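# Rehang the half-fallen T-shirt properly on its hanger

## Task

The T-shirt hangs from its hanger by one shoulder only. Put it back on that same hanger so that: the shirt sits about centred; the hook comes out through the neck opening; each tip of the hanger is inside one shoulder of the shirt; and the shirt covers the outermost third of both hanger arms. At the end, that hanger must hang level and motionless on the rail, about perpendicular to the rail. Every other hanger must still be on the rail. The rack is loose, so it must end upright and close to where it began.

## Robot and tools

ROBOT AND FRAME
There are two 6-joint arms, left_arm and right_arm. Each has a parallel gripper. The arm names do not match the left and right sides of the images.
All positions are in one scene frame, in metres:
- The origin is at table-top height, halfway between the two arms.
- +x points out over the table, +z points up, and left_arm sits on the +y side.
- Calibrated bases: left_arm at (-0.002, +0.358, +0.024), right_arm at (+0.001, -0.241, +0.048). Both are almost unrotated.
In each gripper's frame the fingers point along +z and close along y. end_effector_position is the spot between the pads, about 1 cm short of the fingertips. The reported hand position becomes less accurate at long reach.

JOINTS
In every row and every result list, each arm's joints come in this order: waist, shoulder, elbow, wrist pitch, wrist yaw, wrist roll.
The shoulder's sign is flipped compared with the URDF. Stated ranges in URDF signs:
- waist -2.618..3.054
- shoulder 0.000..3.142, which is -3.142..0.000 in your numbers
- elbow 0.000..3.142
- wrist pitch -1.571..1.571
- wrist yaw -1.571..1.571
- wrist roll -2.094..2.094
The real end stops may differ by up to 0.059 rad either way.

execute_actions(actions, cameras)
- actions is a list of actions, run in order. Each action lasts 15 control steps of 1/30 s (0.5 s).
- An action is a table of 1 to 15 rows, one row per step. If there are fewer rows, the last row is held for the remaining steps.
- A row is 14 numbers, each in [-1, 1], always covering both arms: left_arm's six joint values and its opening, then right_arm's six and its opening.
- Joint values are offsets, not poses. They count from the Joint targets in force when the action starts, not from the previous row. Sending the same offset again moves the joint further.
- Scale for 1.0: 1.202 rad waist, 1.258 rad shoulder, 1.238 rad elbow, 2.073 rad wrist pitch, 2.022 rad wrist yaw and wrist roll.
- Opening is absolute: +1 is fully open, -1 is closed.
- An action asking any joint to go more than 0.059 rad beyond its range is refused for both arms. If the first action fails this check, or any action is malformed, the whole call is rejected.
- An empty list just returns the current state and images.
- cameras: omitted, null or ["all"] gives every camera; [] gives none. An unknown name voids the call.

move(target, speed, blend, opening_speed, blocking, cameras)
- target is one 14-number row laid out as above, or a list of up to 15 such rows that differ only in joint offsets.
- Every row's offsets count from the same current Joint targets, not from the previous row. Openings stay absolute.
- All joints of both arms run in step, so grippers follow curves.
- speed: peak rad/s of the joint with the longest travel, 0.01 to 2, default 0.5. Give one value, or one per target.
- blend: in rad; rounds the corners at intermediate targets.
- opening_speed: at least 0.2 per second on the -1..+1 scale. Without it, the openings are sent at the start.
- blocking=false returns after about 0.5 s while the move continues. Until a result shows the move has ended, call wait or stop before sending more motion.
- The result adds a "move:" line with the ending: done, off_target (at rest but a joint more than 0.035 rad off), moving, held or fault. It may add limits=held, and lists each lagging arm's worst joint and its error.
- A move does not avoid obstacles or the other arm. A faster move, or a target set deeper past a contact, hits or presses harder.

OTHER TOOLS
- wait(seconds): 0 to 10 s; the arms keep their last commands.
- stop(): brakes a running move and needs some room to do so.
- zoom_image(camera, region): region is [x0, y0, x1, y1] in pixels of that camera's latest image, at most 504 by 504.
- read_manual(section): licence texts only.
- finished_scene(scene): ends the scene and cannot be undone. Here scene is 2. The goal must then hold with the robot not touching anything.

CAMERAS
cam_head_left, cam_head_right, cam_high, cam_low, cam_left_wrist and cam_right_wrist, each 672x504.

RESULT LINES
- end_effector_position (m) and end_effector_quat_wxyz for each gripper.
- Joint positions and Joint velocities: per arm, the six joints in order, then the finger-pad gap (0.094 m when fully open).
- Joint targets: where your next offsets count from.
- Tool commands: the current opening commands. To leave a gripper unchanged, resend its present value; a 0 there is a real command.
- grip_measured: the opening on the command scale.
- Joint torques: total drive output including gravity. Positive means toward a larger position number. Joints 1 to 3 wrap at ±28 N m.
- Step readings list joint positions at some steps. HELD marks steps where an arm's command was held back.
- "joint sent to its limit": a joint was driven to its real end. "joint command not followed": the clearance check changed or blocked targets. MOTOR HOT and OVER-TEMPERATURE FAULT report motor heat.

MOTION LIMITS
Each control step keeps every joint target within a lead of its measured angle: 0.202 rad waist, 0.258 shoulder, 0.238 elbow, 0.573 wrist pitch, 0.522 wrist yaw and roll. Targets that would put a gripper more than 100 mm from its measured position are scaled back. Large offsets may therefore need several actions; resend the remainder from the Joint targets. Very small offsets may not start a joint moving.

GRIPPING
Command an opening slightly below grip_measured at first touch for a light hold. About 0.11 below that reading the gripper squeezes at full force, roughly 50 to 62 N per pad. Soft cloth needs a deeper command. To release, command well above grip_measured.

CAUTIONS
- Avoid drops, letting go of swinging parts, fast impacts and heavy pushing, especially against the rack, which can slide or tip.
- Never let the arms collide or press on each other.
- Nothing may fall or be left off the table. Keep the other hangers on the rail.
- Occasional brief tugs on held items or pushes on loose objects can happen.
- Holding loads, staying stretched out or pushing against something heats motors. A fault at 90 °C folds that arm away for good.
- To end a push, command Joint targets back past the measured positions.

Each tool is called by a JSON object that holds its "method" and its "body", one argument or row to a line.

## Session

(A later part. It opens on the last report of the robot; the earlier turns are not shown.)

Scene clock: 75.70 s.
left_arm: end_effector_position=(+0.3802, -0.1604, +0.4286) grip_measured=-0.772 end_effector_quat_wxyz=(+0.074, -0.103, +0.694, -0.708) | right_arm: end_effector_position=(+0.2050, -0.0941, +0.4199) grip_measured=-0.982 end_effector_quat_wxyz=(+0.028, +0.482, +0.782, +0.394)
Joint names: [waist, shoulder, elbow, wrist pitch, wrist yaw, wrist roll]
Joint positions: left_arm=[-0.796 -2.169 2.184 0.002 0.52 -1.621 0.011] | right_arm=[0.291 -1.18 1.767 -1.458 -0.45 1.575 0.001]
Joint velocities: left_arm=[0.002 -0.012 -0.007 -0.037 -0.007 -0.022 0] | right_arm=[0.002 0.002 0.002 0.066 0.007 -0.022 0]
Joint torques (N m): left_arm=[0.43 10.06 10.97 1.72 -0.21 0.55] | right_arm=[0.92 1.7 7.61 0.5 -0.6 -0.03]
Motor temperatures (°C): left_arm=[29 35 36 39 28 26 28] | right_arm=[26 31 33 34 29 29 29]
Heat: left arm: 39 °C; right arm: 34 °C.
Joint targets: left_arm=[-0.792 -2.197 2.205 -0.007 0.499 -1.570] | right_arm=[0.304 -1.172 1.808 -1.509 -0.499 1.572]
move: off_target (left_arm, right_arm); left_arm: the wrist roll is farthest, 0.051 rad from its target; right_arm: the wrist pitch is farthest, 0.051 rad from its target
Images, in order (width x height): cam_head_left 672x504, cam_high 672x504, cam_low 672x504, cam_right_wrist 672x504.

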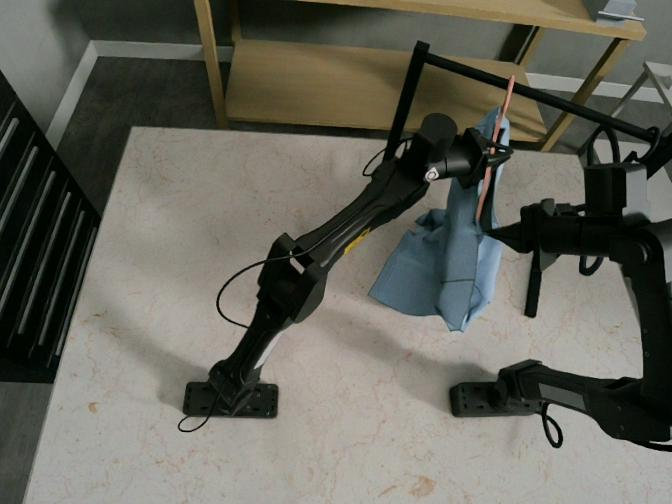

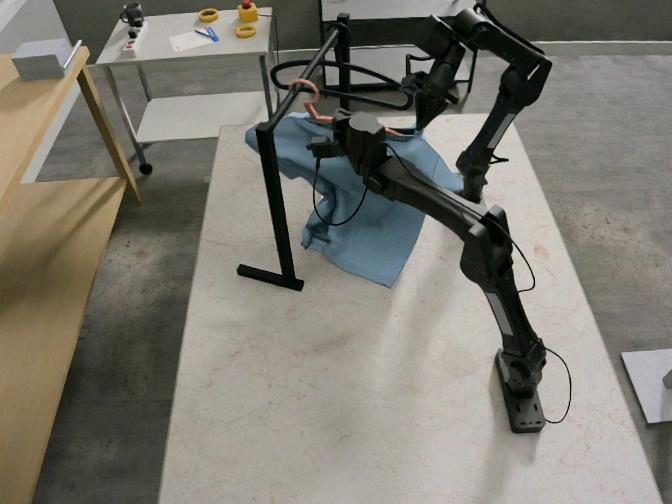

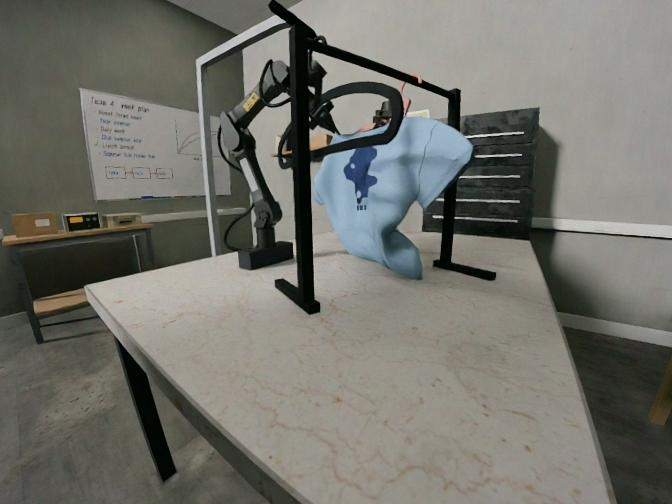

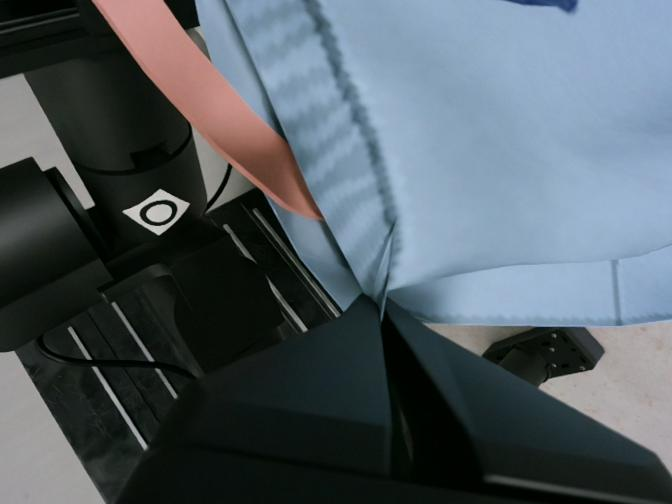

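{"method": "move", "body": {
  "target": [
    [0,0,0,0,0,0,-0.95,-0.0649,-0.0316,0.067,0.0385,0,0,-1],
    [0,0,0,0,0,0,-0.95,-0.1792,-0.166,0.1185,0.0893,0,0,-1]
  ],
  "speed": 0.15,
  "blend": 0.03,
  "cameras": ["cam_head_left","cam_low","cam_right_wrist","cam_high"]
}}

{"method": "zoom_image", "body": {
  "camera": "cam_high",
  "region": [230, 60, 450, 300]
}}

{"method": "zoom_image", "body": {
  "camera": "cam_low",
  "region": [280, 60, 500, 300]
}}

Scene clock: 78.27 s.
left_arm: end_effector_position=(+0.3851, -0.1603, +0.4254) grip_measured=-0.774 end_effector_quat_wxyz=(+0.092, -0.101, +0.696, -0.704) | right_arm: end_effector_position=(+0.2908, -0.1217, +0.4379) grip_measured=-0.982 end_effector_quat_wxyz=(+0.064, +0.536, +0.731, +0.418)
Joint names: [waist, shoulder, elbow, wrist pitch, wrist yaw, wrist roll]
Joint positions: left_arm=[-0.796 -2.174 2.184 0 0.497 -1.591 0.011] | right_arm=[0.097 -1.375 1.92 -1.368 -0.499 1.575 0.001]
Joint velocities: left_arm=[0.002 -0.007 0.002 -0.007 -0.037 0.037 0] | right_arm=[-0.012 0.012 -0.007 -0.022 -0.022 0.007 0.001]
Joint torques (N m): left_arm=[0.23 10.43 11.06 1.75 -0.03 0.21] | right_arm=[-0.73 2.63 7.28 1.37 -0.11 -0.02]
Motor temperatures (°C): left_arm=[29 35 36 39 28 26 28] | right_arm=[26 31 33 34 29 29 29]
Heat: left arm: 39 °C; right arm: 34 °C.
Joint targets: left_arm=[-0.792 -2.197 2.205 -0.007 0.499 -1.570] | right_arm=[0.088 -1.381 1.954 -1.324 -0.499 1.572]
move: off_target (right_arm); right_arm: the wrist pitch is farthest, 0.044 rad from its target
Images, in order (width x height): cam_head_left 672x504, cam_high 672x504, cam_low 672x504, cam_right_wrist 672x504.

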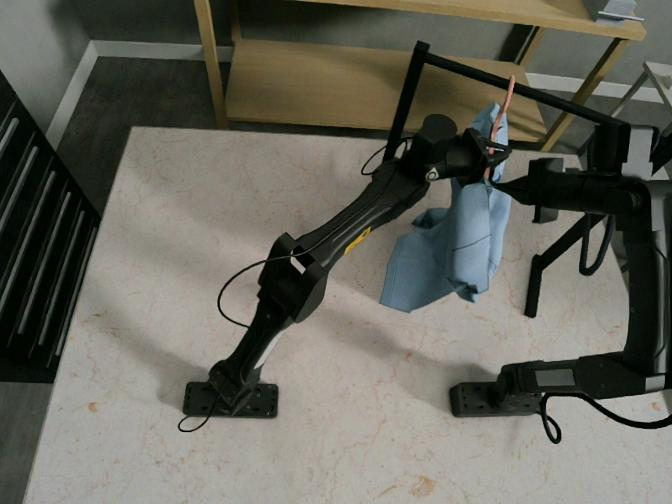

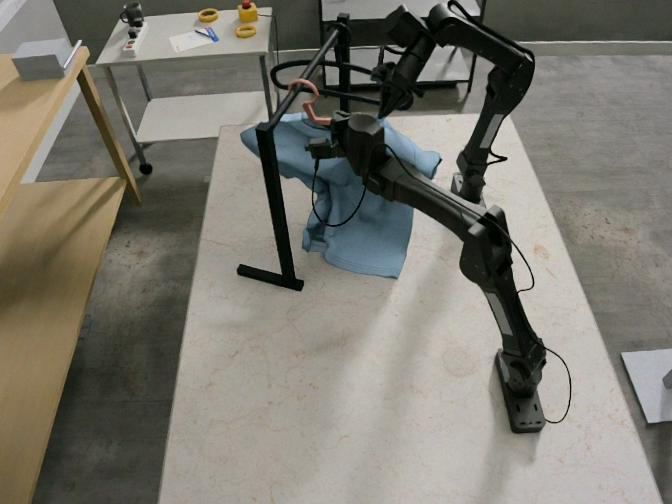

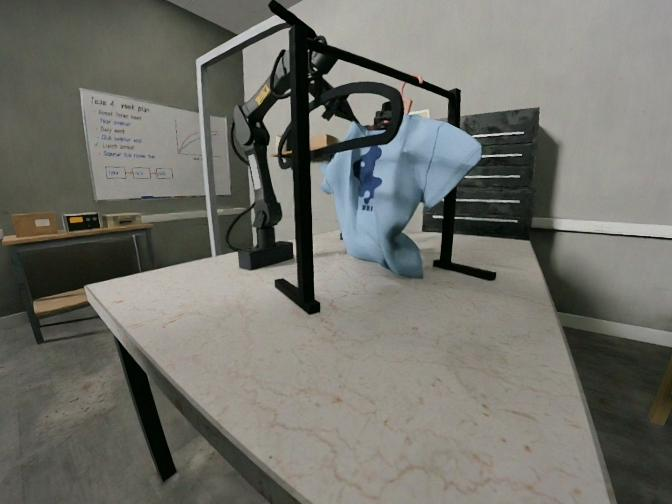

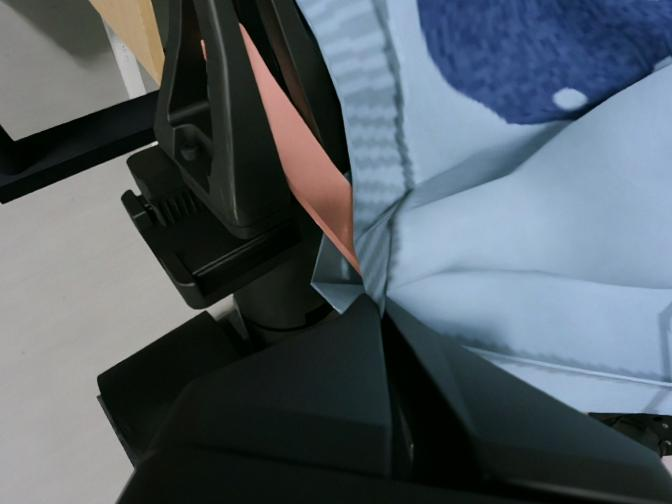

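Scaled by 2.100 from the camera's 672x504 image, which has a finer 960x720 frame.

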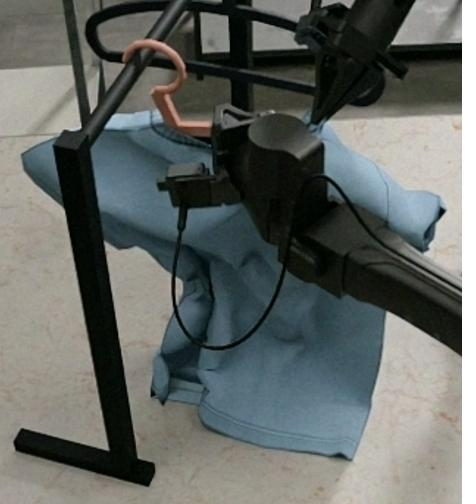

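Scaled by 2.100 from the camera's 672x504 image, which has a finer 960x720 frame.

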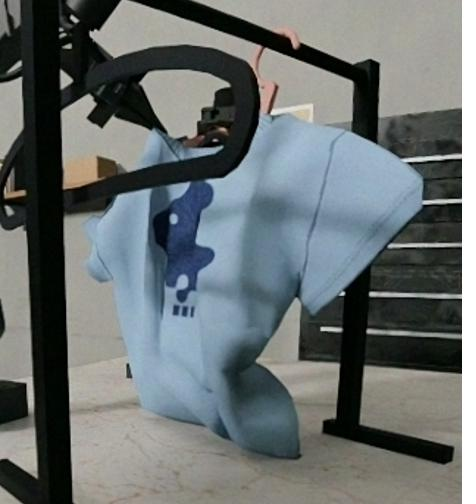

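{"method": "move", "body": {
  "target": [0,0,0,0,0,0,-0.2,0,0,0,0,0,0,-1],
  "opening_speed": 0.4,
  "cameras": ["cam_head_left","cam_low","cam_left_wrist","cam_high"]
}}

Scene clock: 80.83 s.
left_arm: end_effector_position=(+0.3861, -0.1595, +0.4254) grip_measured=-0.203 end_effector_quat_wxyz=(+0.094, -0.101, +0.697, -0.704) | right_arm: end_effector_position=(+0.2918, -0.1227, +0.4382) grip_measured=-0.982 end_effector_quat_wxyz=(+0.066, +0.537, +0.730, +0.418)
Joint names: [waist, shoulder, elbow, wrist pitch, wrist yaw, wrist roll]
Joint positions: left_arm=[-0.794 -2.174 2.184 0 0.497 -1.587 0.037] | right_arm=[0.094 -1.375 1.92 -1.365 -0.498 1.575 0.001]
Joint velocities: left_arm=[-0.022 -0.002 -0.002 0.007 0.007 -0.022 -0.001] | right_arm=[0.007 0.022 -0.002 -0.007 -0.007 -0.022 0]
Joint torques (N m): left_arm=[0.21 10.29 11.06 1.75 -0.01 0.19] | right_arm=[-0.49 2.63 7.31 1.35 -0.13 -0.03]
Motor temperatures (°C): left_arm=[29 35 36 39 28 26 28] | right_arm=[26 31 33 35 29 29 29]
Heat: left arm: 39 °C; right arm: 35 °C.
Joint targets: left_arm=[-0.791 -2.197 2.205 -0.007 0.499 -1.570] | right_arm=[0.088 -1.381 1.954 -1.324 -0.499 1.572]
move: off_target (right_arm); right_arm: the wrist pitch is farthest, 0.041 rad from its target
Images, in order (width x height): cam_head_left 672x504, cam_high 672x504, cam_low 672x504, cam_left_wrist 672x504.

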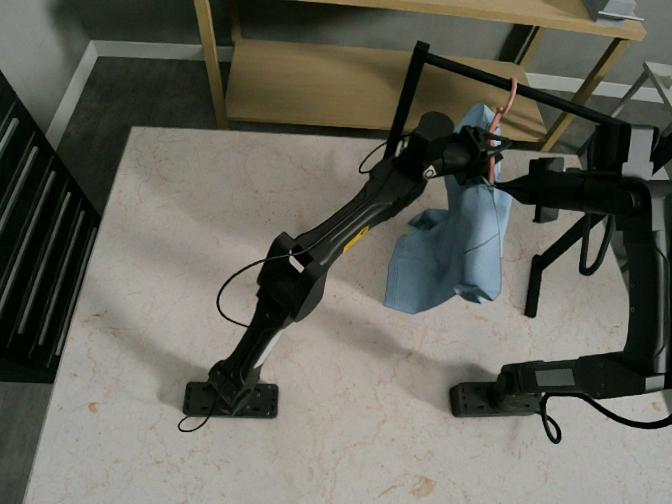

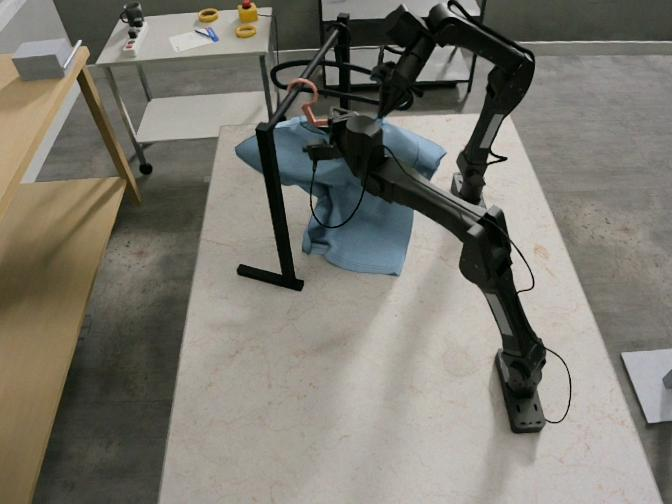

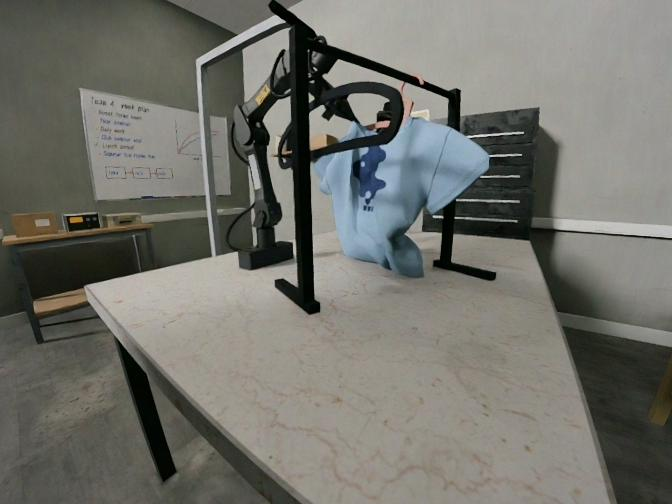

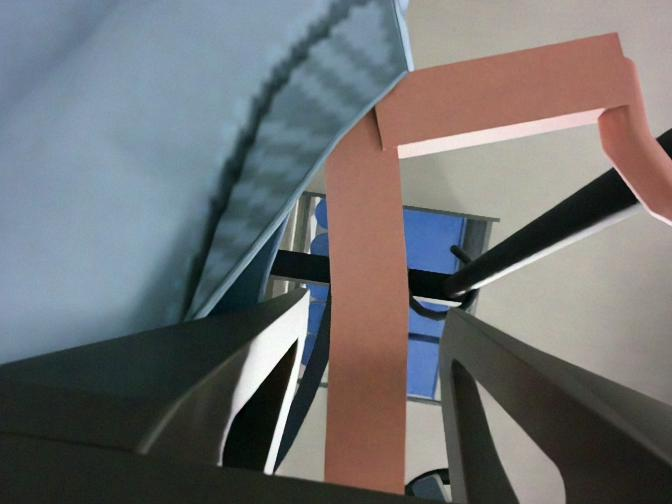

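{"method": "move", "body": {
  "target": [
    [0.0416,0.2122,-0.2641,0.029,0,0,-0.2,0,0,0,0,0,0,-1],
    [0.0707,0.3307,-0.3562,0.011,0,0,-0.2,0,0,0,0,0,0,-1]
  ],
  "speed": 0.3,
  "blend": 0.05,
  "cameras": ["cam_head_left","cam_low","cam_left_wrist","cam_high","cam_right_wrist"]
}}

{"method": "zoom_image", "body": {
  "camera": "cam_high",
  "region": [230, 60, 450, 300]
}}

{"method": "zoom_image", "body": {
  "camera": "cam_low",
  "region": [280, 60, 500, 300]
}}

{"method": "zoom_image", "body": {
  "camera": "cam_head_left",
  "region": [400, 60, 560, 320]
}}

Scene clock: 83.40 s.
left_arm: end_effector_position=(+0.3625, -0.0687, +0.4547) grip_measured=-0.203 end_effector_quat_wxyz=(+0.121, -0.134, +0.696, -0.695) | right_arm: end_effector_position=(+0.2924, -0.1229, +0.4376) grip_measured=-0.982 end_effector_quat_wxyz=(+0.066, +0.538, +0.730, +0.417)
Joint names: [waist, shoulder, elbow, wrist pitch, wrist yaw, wrist roll]
Joint positions: left_arm=[-0.711 -1.806 1.789 0.011 0.494 -1.587 0.037] | right_arm=[0.094 -1.377 1.92 -1.365 -0.496 1.575 0.001]
Joint velocities: left_arm=[-0.007 -0.002 -0.007 -0.051 -0.066 -0.022 0] | right_arm=[0.007 0.012 -0.022 -0.007 -0.007 0.037 0.001]
Joint torques (N m): left_arm=[0.49 11.22 6.74 1.92 -0.03 0.13] | right_arm=[-0.47 2.8 7.32 1.35 -0.14 -0.03]
Motor temperatures (°C): left_arm=[29 36 36 39 28 26 28] | right_arm=[26 31 33 35 29 29 29]
Heat: left arm: 39 °C; right arm: 35 °C.
Joint targets: left_arm=[-0.707 -1.781 1.764 0.015 0.499 -1.570] | right_arm=[0.088 -1.381 1.954 -1.324 -0.499 1.572]
move: off_target (right_arm); right_arm: the wrist pitch is farthest, 0.041 rad from its target
Images, in order (width x height): cam_head_left 672x504, cam_high 672x504, cam_low 672x504, cam_left_wrist 672x504, cam_right_wrist 672x504.

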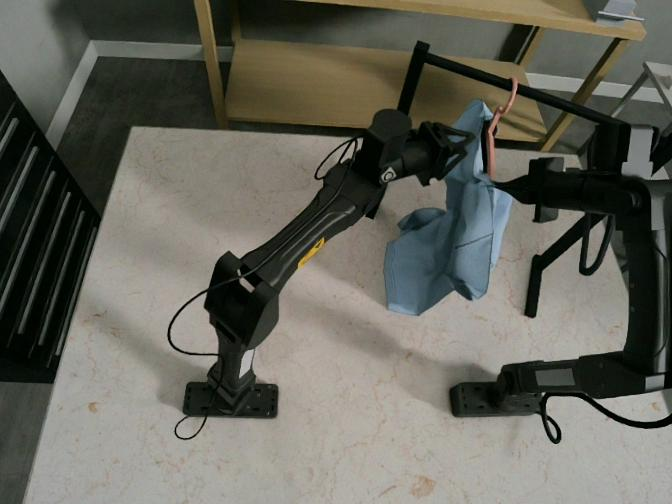

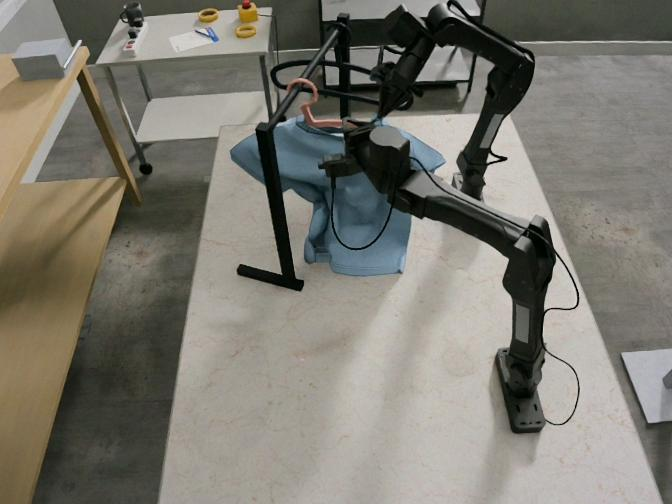

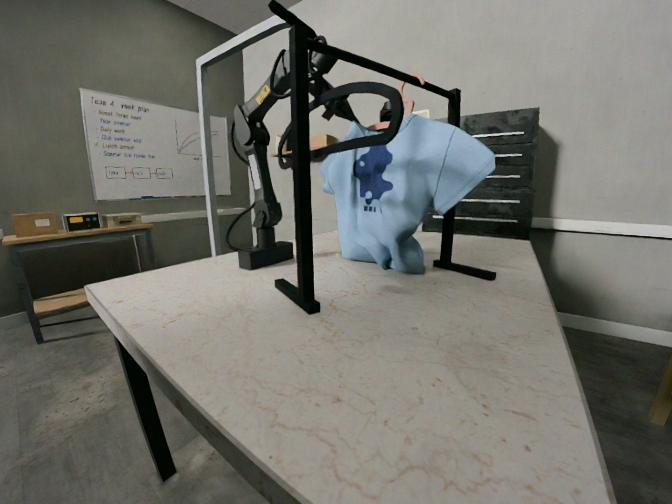

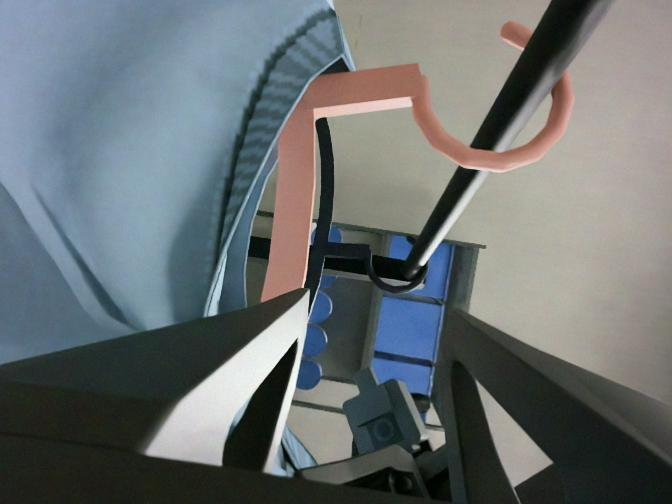

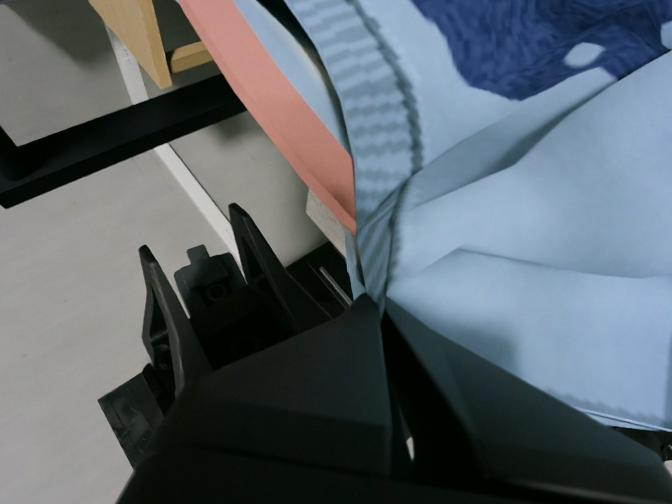

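Scaled by 2.100 from the camera's 672x504 image, which has a finer 960x720 frame.

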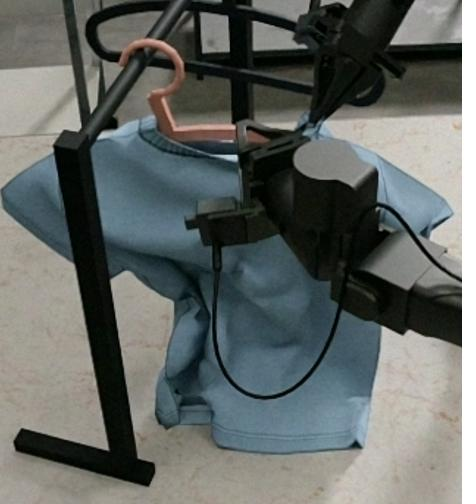

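Scaled by 2.100 from the camera's 672x504 image, which has a finer 960x720 frame.

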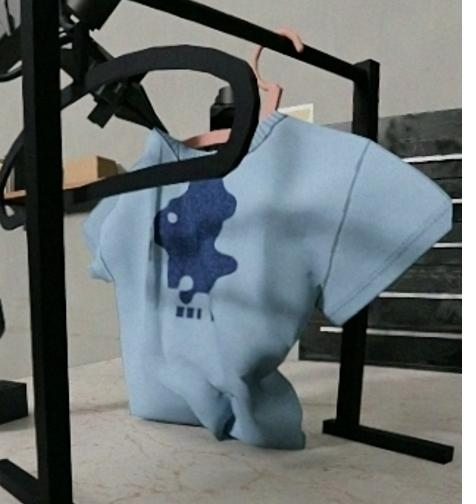

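Scaled by 1.938 from the camera's 672x504 image, which has a finer 960x720 frame.

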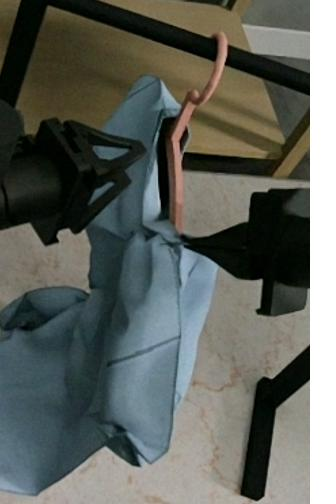

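{"method": "move", "body": {
  "target": [0,0.3,0,0,0,0,-0.2,-0.0337,-0.0956,0.0572,0.0243,0,0,-1],
  "speed": 0.3,
  "cameras": ["cam_head_left","cam_low","cam_high","cam_right_wrist"]
}}

{"method": "zoom_image", "body": {
  "camera": "cam_high",
  "region": [230, 60, 450, 300]
}}

{"method": "zoom_image", "body": {
  "camera": "cam_low",
  "region": [280, 60, 500, 300]
}}

{"method": "zoom_image", "body": {
  "camera": "cam_head_left",
  "region": [400, 60, 560, 320]
}}

Scene clock: 85.70 s.
left_arm: end_effector_position=(+0.2394, +0.0360, +0.6347) grip_measured=-0.203 end_effector_quat_wxyz=(-0.200, +0.041, -0.577, +0.791) | right_arm: end_effector_position=(+0.3355, -0.1323, +0.4304) grip_measured=-0.982 end_effector_quat_wxyz=(+0.071, +0.554, +0.719, +0.412)
Joint names: [waist, shoulder, elbow, wrist pitch, wrist yaw, wrist roll]
Joint positions: left_arm=[-0.711 -1.409 1.784 0.011 0.504 -1.587 0.037] | right_arm=[0.053 -1.496 1.986 -1.322 -0.496 1.575 0.001]
Joint velocities: left_arm=[-0.027 0.007 -0.002 -0.007 -0.066 -0.022 0] | right_arm=[0.002 0.027 0.007 0.051 -0.007 -0.007 -0.001]
Joint torques (N m): left_arm=[0.54 4.55 5.82 1.67 -0.16 0.18] | right_arm=[-0.46 4.11 7.91 1.4 -0.15 -0.02]
Motor temperatures (°C): left_arm=[29 36 36 39 28 25 28] | right_arm=[26 31 33 35 29 29 29]
Heat: left arm: 39 °C; right arm: 35 °C.
Joint targets: left_arm=[-0.707 -1.404 1.765 0.015 0.499 -1.570] | right_arm=[0.048 -1.501 2.025 -1.274 -0.499 1.572]
move: off_target (right_arm); right_arm: the wrist pitch is farthest, 0.048 rad from its target
Images, in order (width x height): cam_head_left 672x504, cam_high 672x504, cam_low 672x504, cam_right_wrist 672x504.

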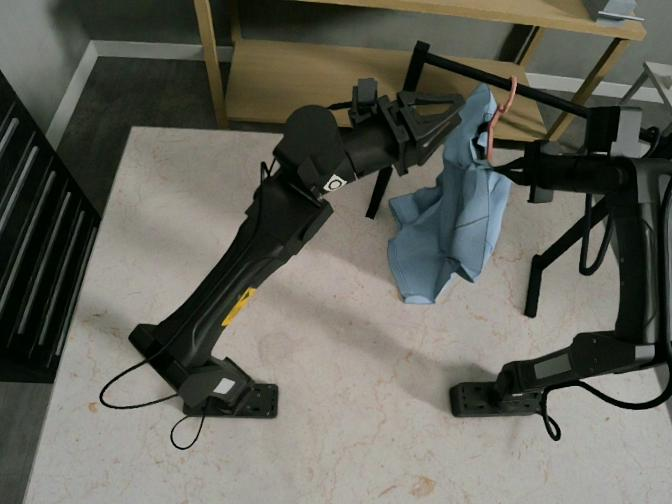

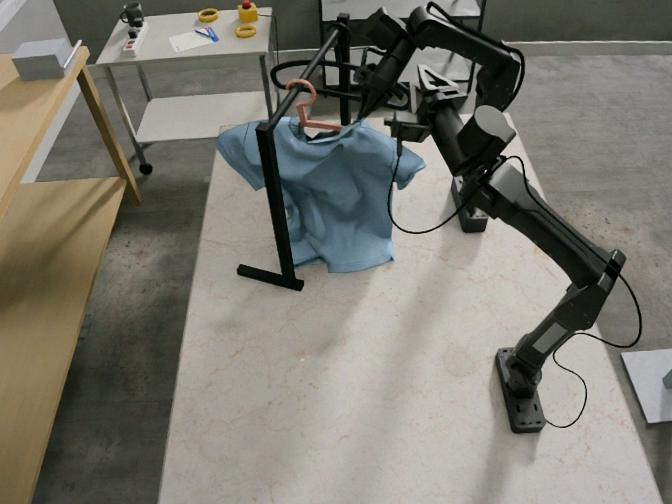

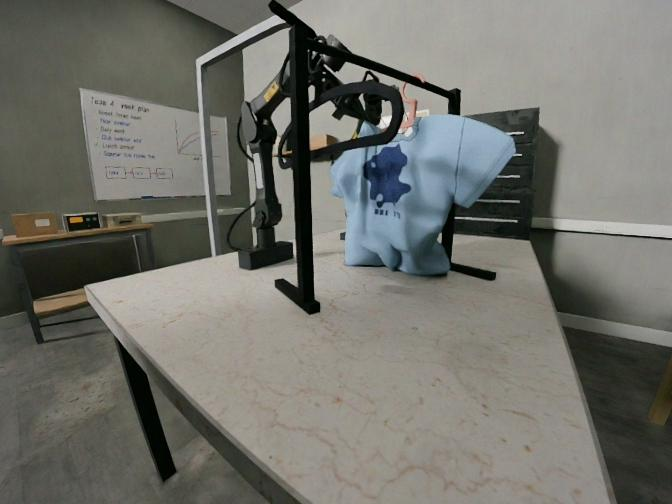

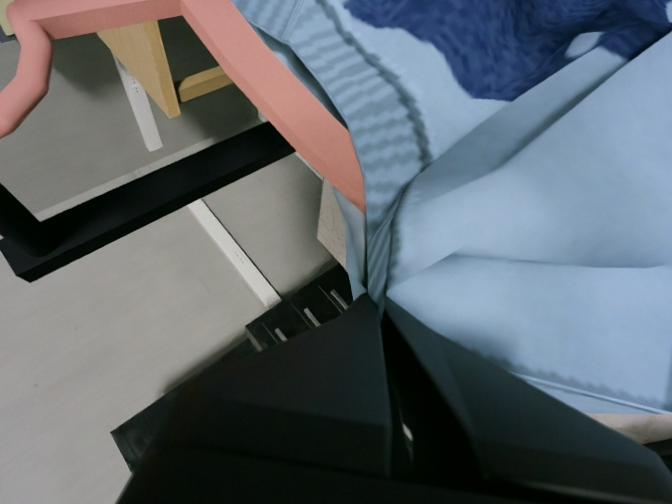

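Scaled by 2.100 from the camera's 672x504 image, which has a finer 960x720 frame.

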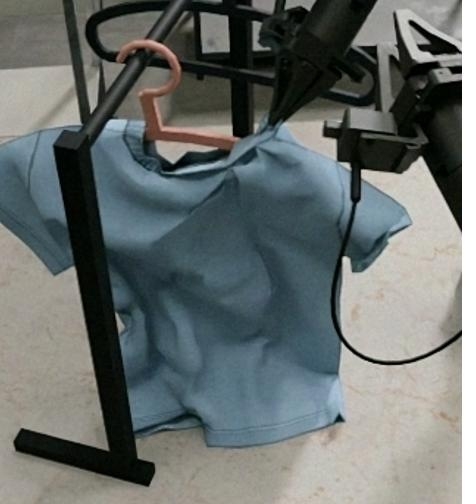

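Scaled by 2.100 from the camera's 672x504 image, which has a finer 960x720 frame.

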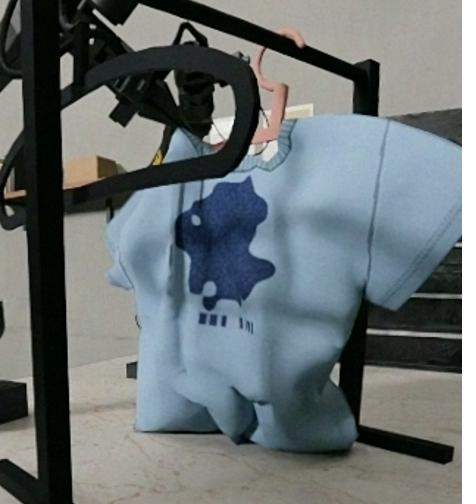

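Scaled by 1.938 from the camera's 672x504 image, which has a finer 960x720 frame.

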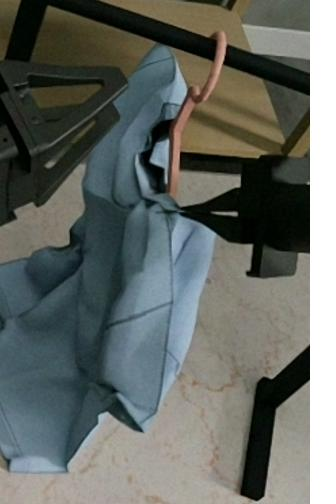

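{"method": "move", "body": {
  "target": [0,0,0,0,0,0,-0.2,-0.0086,-0.0771,0.0757,0.0016,0,0,-1],
  "speed": 0.15,
  "cameras": ["cam_head_left","cam_low","cam_high","cam_right_wrist"]
}}

{"method": "zoom_image", "body": {
  "camera": "cam_high",
  "region": [230, 60, 450, 300]
}}

{"method": "zoom_image", "body": {
  "camera": "cam_low",
  "region": [310, 60, 530, 300]
}}

Scene clock: 87.10 s.
left_arm: end_effector_position=(+0.2394, +0.0360, +0.6347) grip_measured=-0.203 end_effector_quat_wxyz=(-0.200, +0.041, -0.577, +0.791) | right_arm: end_effector_position=(+0.3628, -0.1343, +0.4313) grip_measured=-0.982 end_effector_quat_wxyz=(+0.075, +0.557, +0.716, +0.413)
Joint names: [waist, shoulder, elbow, wrist pitch, wrist yaw, wrist roll]
Joint positions: left_arm=[-0.711 -1.409 1.784 0.011 0.504 -1.587 0.037] | right_arm=[0.043 -1.592 2.079 -1.315 -0.496 1.575 0.001]
Joint velocities: left_arm=[0.007 0.007 -0.002 0.066 -0.022 -0.051 0] | right_arm=[-0.017 -0.012 -0.012 0.051 0.007 0.037 0]
Joint torques (N m): left_arm=[0.29 4.67 5.82 1.6 -0.1 0.15] | right_arm=[-0.44 4.94 7.97 1.37 -0.15 -0.02]
Motor temperatures (°C): left_arm=[29 35 36 39 28 25 28] | right_arm=[26 31 33 35 29 29 29]
Heat: left arm: 39 °C; right arm: 35 °C.
Joint targets: left_arm=[-0.707 -1.404 1.765 0.015 0.499 -1.570] | right_arm=[0.037 -1.598 2.119 -1.270 -0.499 1.572]
move: off_target (right_arm); right_arm: the wrist pitch is farthest, 0.045 rad from its target
Images, in order (width x height): cam_head_left 672x504, cam_high 672x504, cam_low 672x504, cam_right_wrist 672x504.

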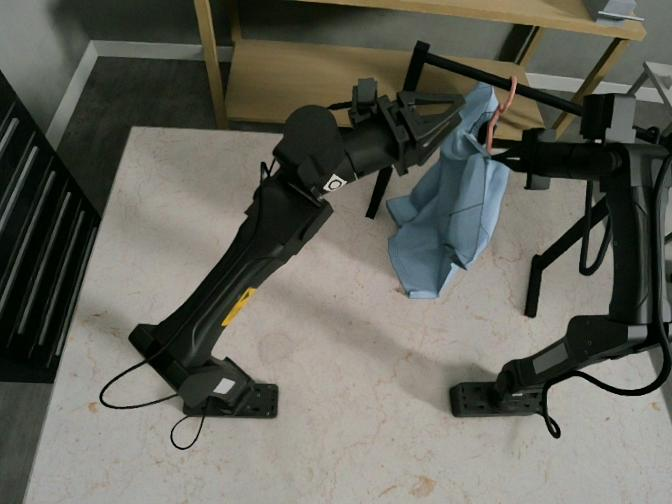

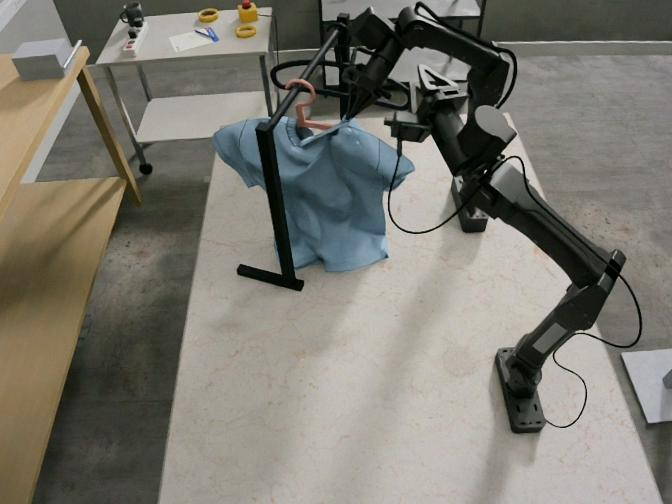

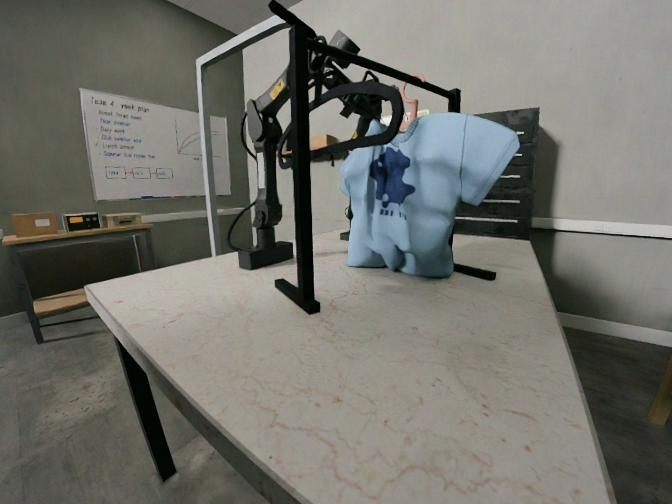

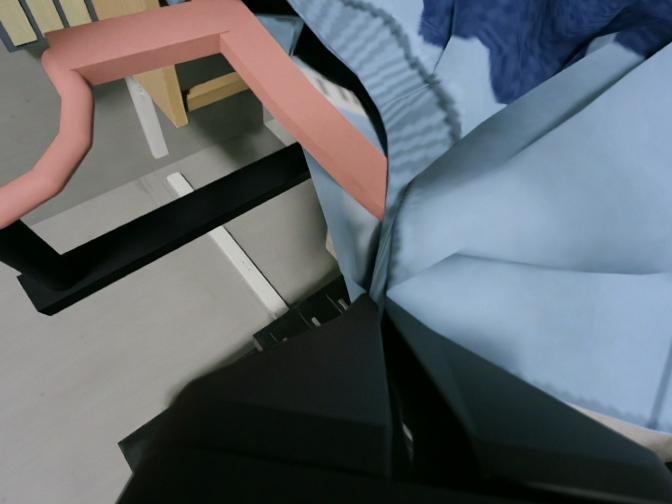

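Scaled by 2.100 from the camera's 672x504 image, which has a finer 960x720 frame.

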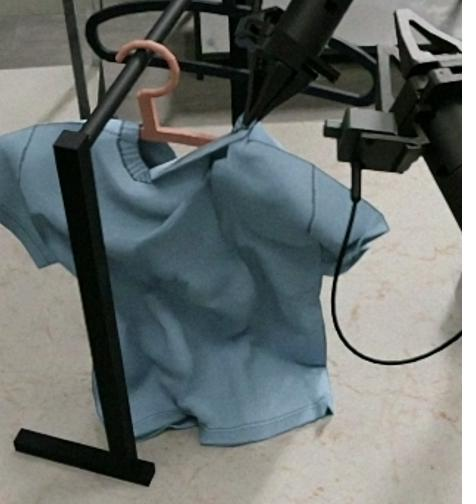

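Scaled by 2.100 from the camera's 672x504 image, which has a finer 960x720 frame.

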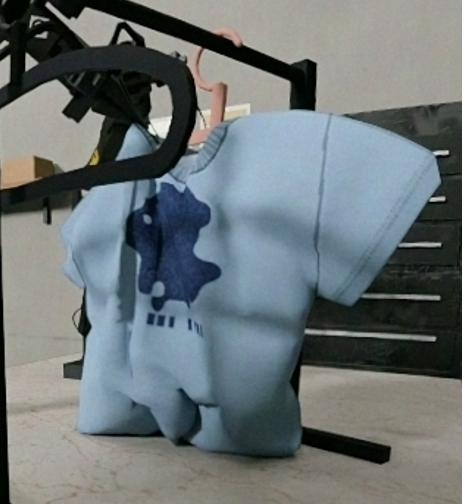

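{"method": "move", "body": {
  "target": [0,0,0,0,0,0,-0.2,0,0.005,-0.015,0,0,0,-1],
  "speed": 0.15,
  "cameras": []
}}

{"method": "move", "body": {
  "target": [0,0,0,0,0,0,-0.2,0,0,0,0,0,0,-0.3],
  "opening_speed": 0.5,
  "cameras": ["cam_head_left","cam_low","cam_high","cam_right_wrist"]
}}

{"method": "zoom_image", "body": {
  "camera": "cam_high",
  "region": [200, 60, 420, 300]
}}

{"method": "zoom_image", "body": {
  "camera": "cam_low",
  "region": [310, 60, 530, 300]
}}

Scene clock: 88.10 s.
left_arm: end_effector_position=(+0.2394, +0.0360, +0.6347) grip_measured=-0.203 end_effector_quat_wxyz=(-0.200, +0.041, -0.577, +0.791) | right_arm: end_effector_position=(+0.3628, -0.1343, +0.4313) grip_measured=-0.982 end_effector_quat_wxyz=(+0.075, +0.557, +0.716, +0.413)
Joint names: [waist, shoulder, elbow, wrist pitch, wrist yaw, wrist roll]
Joint positions: left_arm=[-0.711 -1.409 1.784 0.011 0.504 -1.587 0.037] | right_arm=[0.043 -1.592 2.079 -1.315 -0.496 1.575 0.001]
Joint velocities: left_arm=[-0.012 -0.007 0.002 -0.037 -0.007 0.022 -0.001] | right_arm=[-0.007 -0.007 -0.002 -0.007 -0.007 0.051 0]
Joint torques (N m): left_arm=[0.42 4.56 5.74 1.63 -0.12 0.11] | right_arm=[-0.46 5.5 6.53 1.37 -0.15 -0.02]
Motor temperatures (°C): left_arm=[29 35 36 39 28 25 28] | right_arm=[26 31 33 35 29 29 29]
Heat: left arm: 39 °C; right arm: 35 °C.
Joint targets: left_arm=[-0.707 -1.404 1.765 0.015 0.499 -1.570] | right_arm=[0.037 -1.592 2.101 -1.270 -0.499 1.572]
move: off_target (right_arm); right_arm: the wrist pitch is farthest, 0.045 rad from its target
No camera images: "cameras" was empty.

Scene clock: 89.70 s.
left_arm: end_effector_position=(+0.2394, +0.0360, +0.6347) grip_measured=-0.203 end_effector_quat_wxyz=(-0.200, +0.041, -0.577, +0.791) | right_arm: end_effector_position=(+0.3639, -0.1343, +0.4322) grip_measured=-0.302 end_effector_quat_wxyz=(+0.077, +0.556, +0.716, +0.415)
Joint names: [waist, shoulder, elbow, wrist pitch, wrist yaw, wrist roll]
Joint positions: left_arm=[-0.711 -1.409 1.784 0.011 0.504 -1.587 0.037] | right_arm=[0.043 -1.592 2.079 -1.309 -0.496 1.575 0.033]
Joint velocities: left_arm=[-0.002 0.002 -0.007 -0.022 -0.022 -0.095 -0.001] | right_arm=[-0.002 -0.007 0.002 0.037 -0.066 -0.022 -0.001]
Joint torques (N m): left_arm=[0.34 4.52 5.76 1.62 -0.07 0.15] | right_arm=[-0.44 5.52 6.54 1.33 -0.15 -0.02]
Motor temperatures (°C): left_arm=[29 35 36 39 28 25 28] | right_arm=[26 31 33 35 29 29 29]
Heat: left arm: 39 °C; right arm: 35 °C.
Joint targets: left_arm=[-0.707 -1.404 1.765 0.015 0.499 -1.570] | right_arm=[0.037 -1.592 2.101 -1.270 -0.499 1.572]
move: off_target (right_arm); right_arm: the wrist pitch is farthest, 0.039 rad from its target
Images, in order (width x height): cam_head_left 672x504, cam_high 672x504, cam_low 672x504, cam_right_wrist 672x504.

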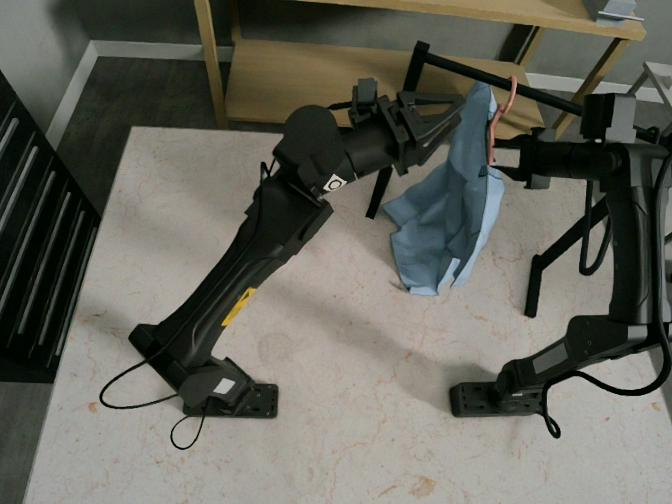

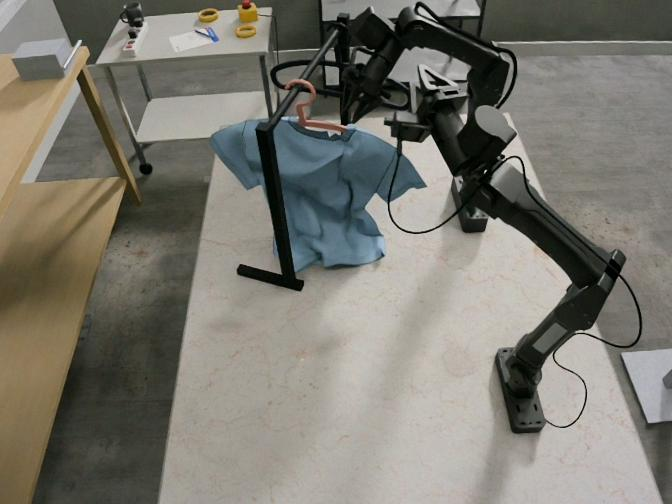

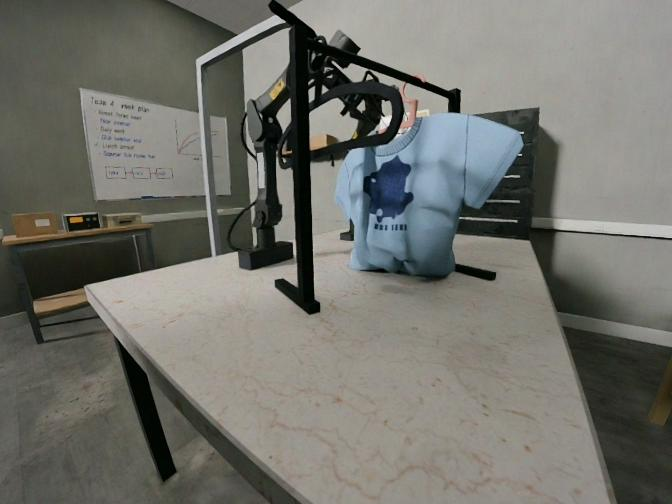

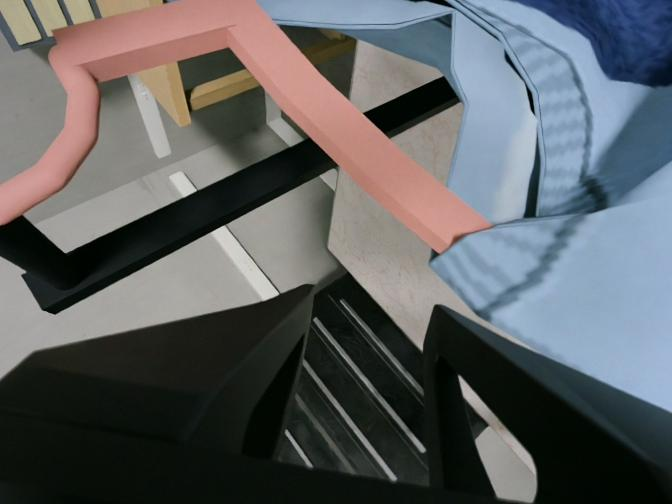

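Scaled by 2.100 from the camera's 672x504 image, which has a finer 960x720 frame.

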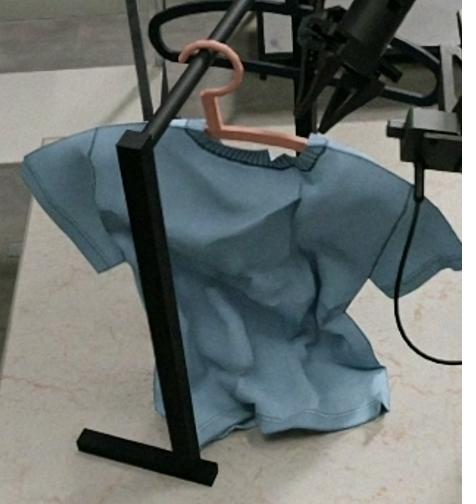

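Scaled by 2.100 from the camera's 672x504 image, which has a finer 960x720 frame.

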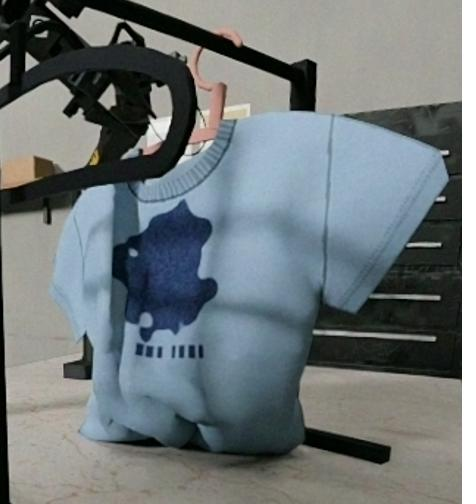

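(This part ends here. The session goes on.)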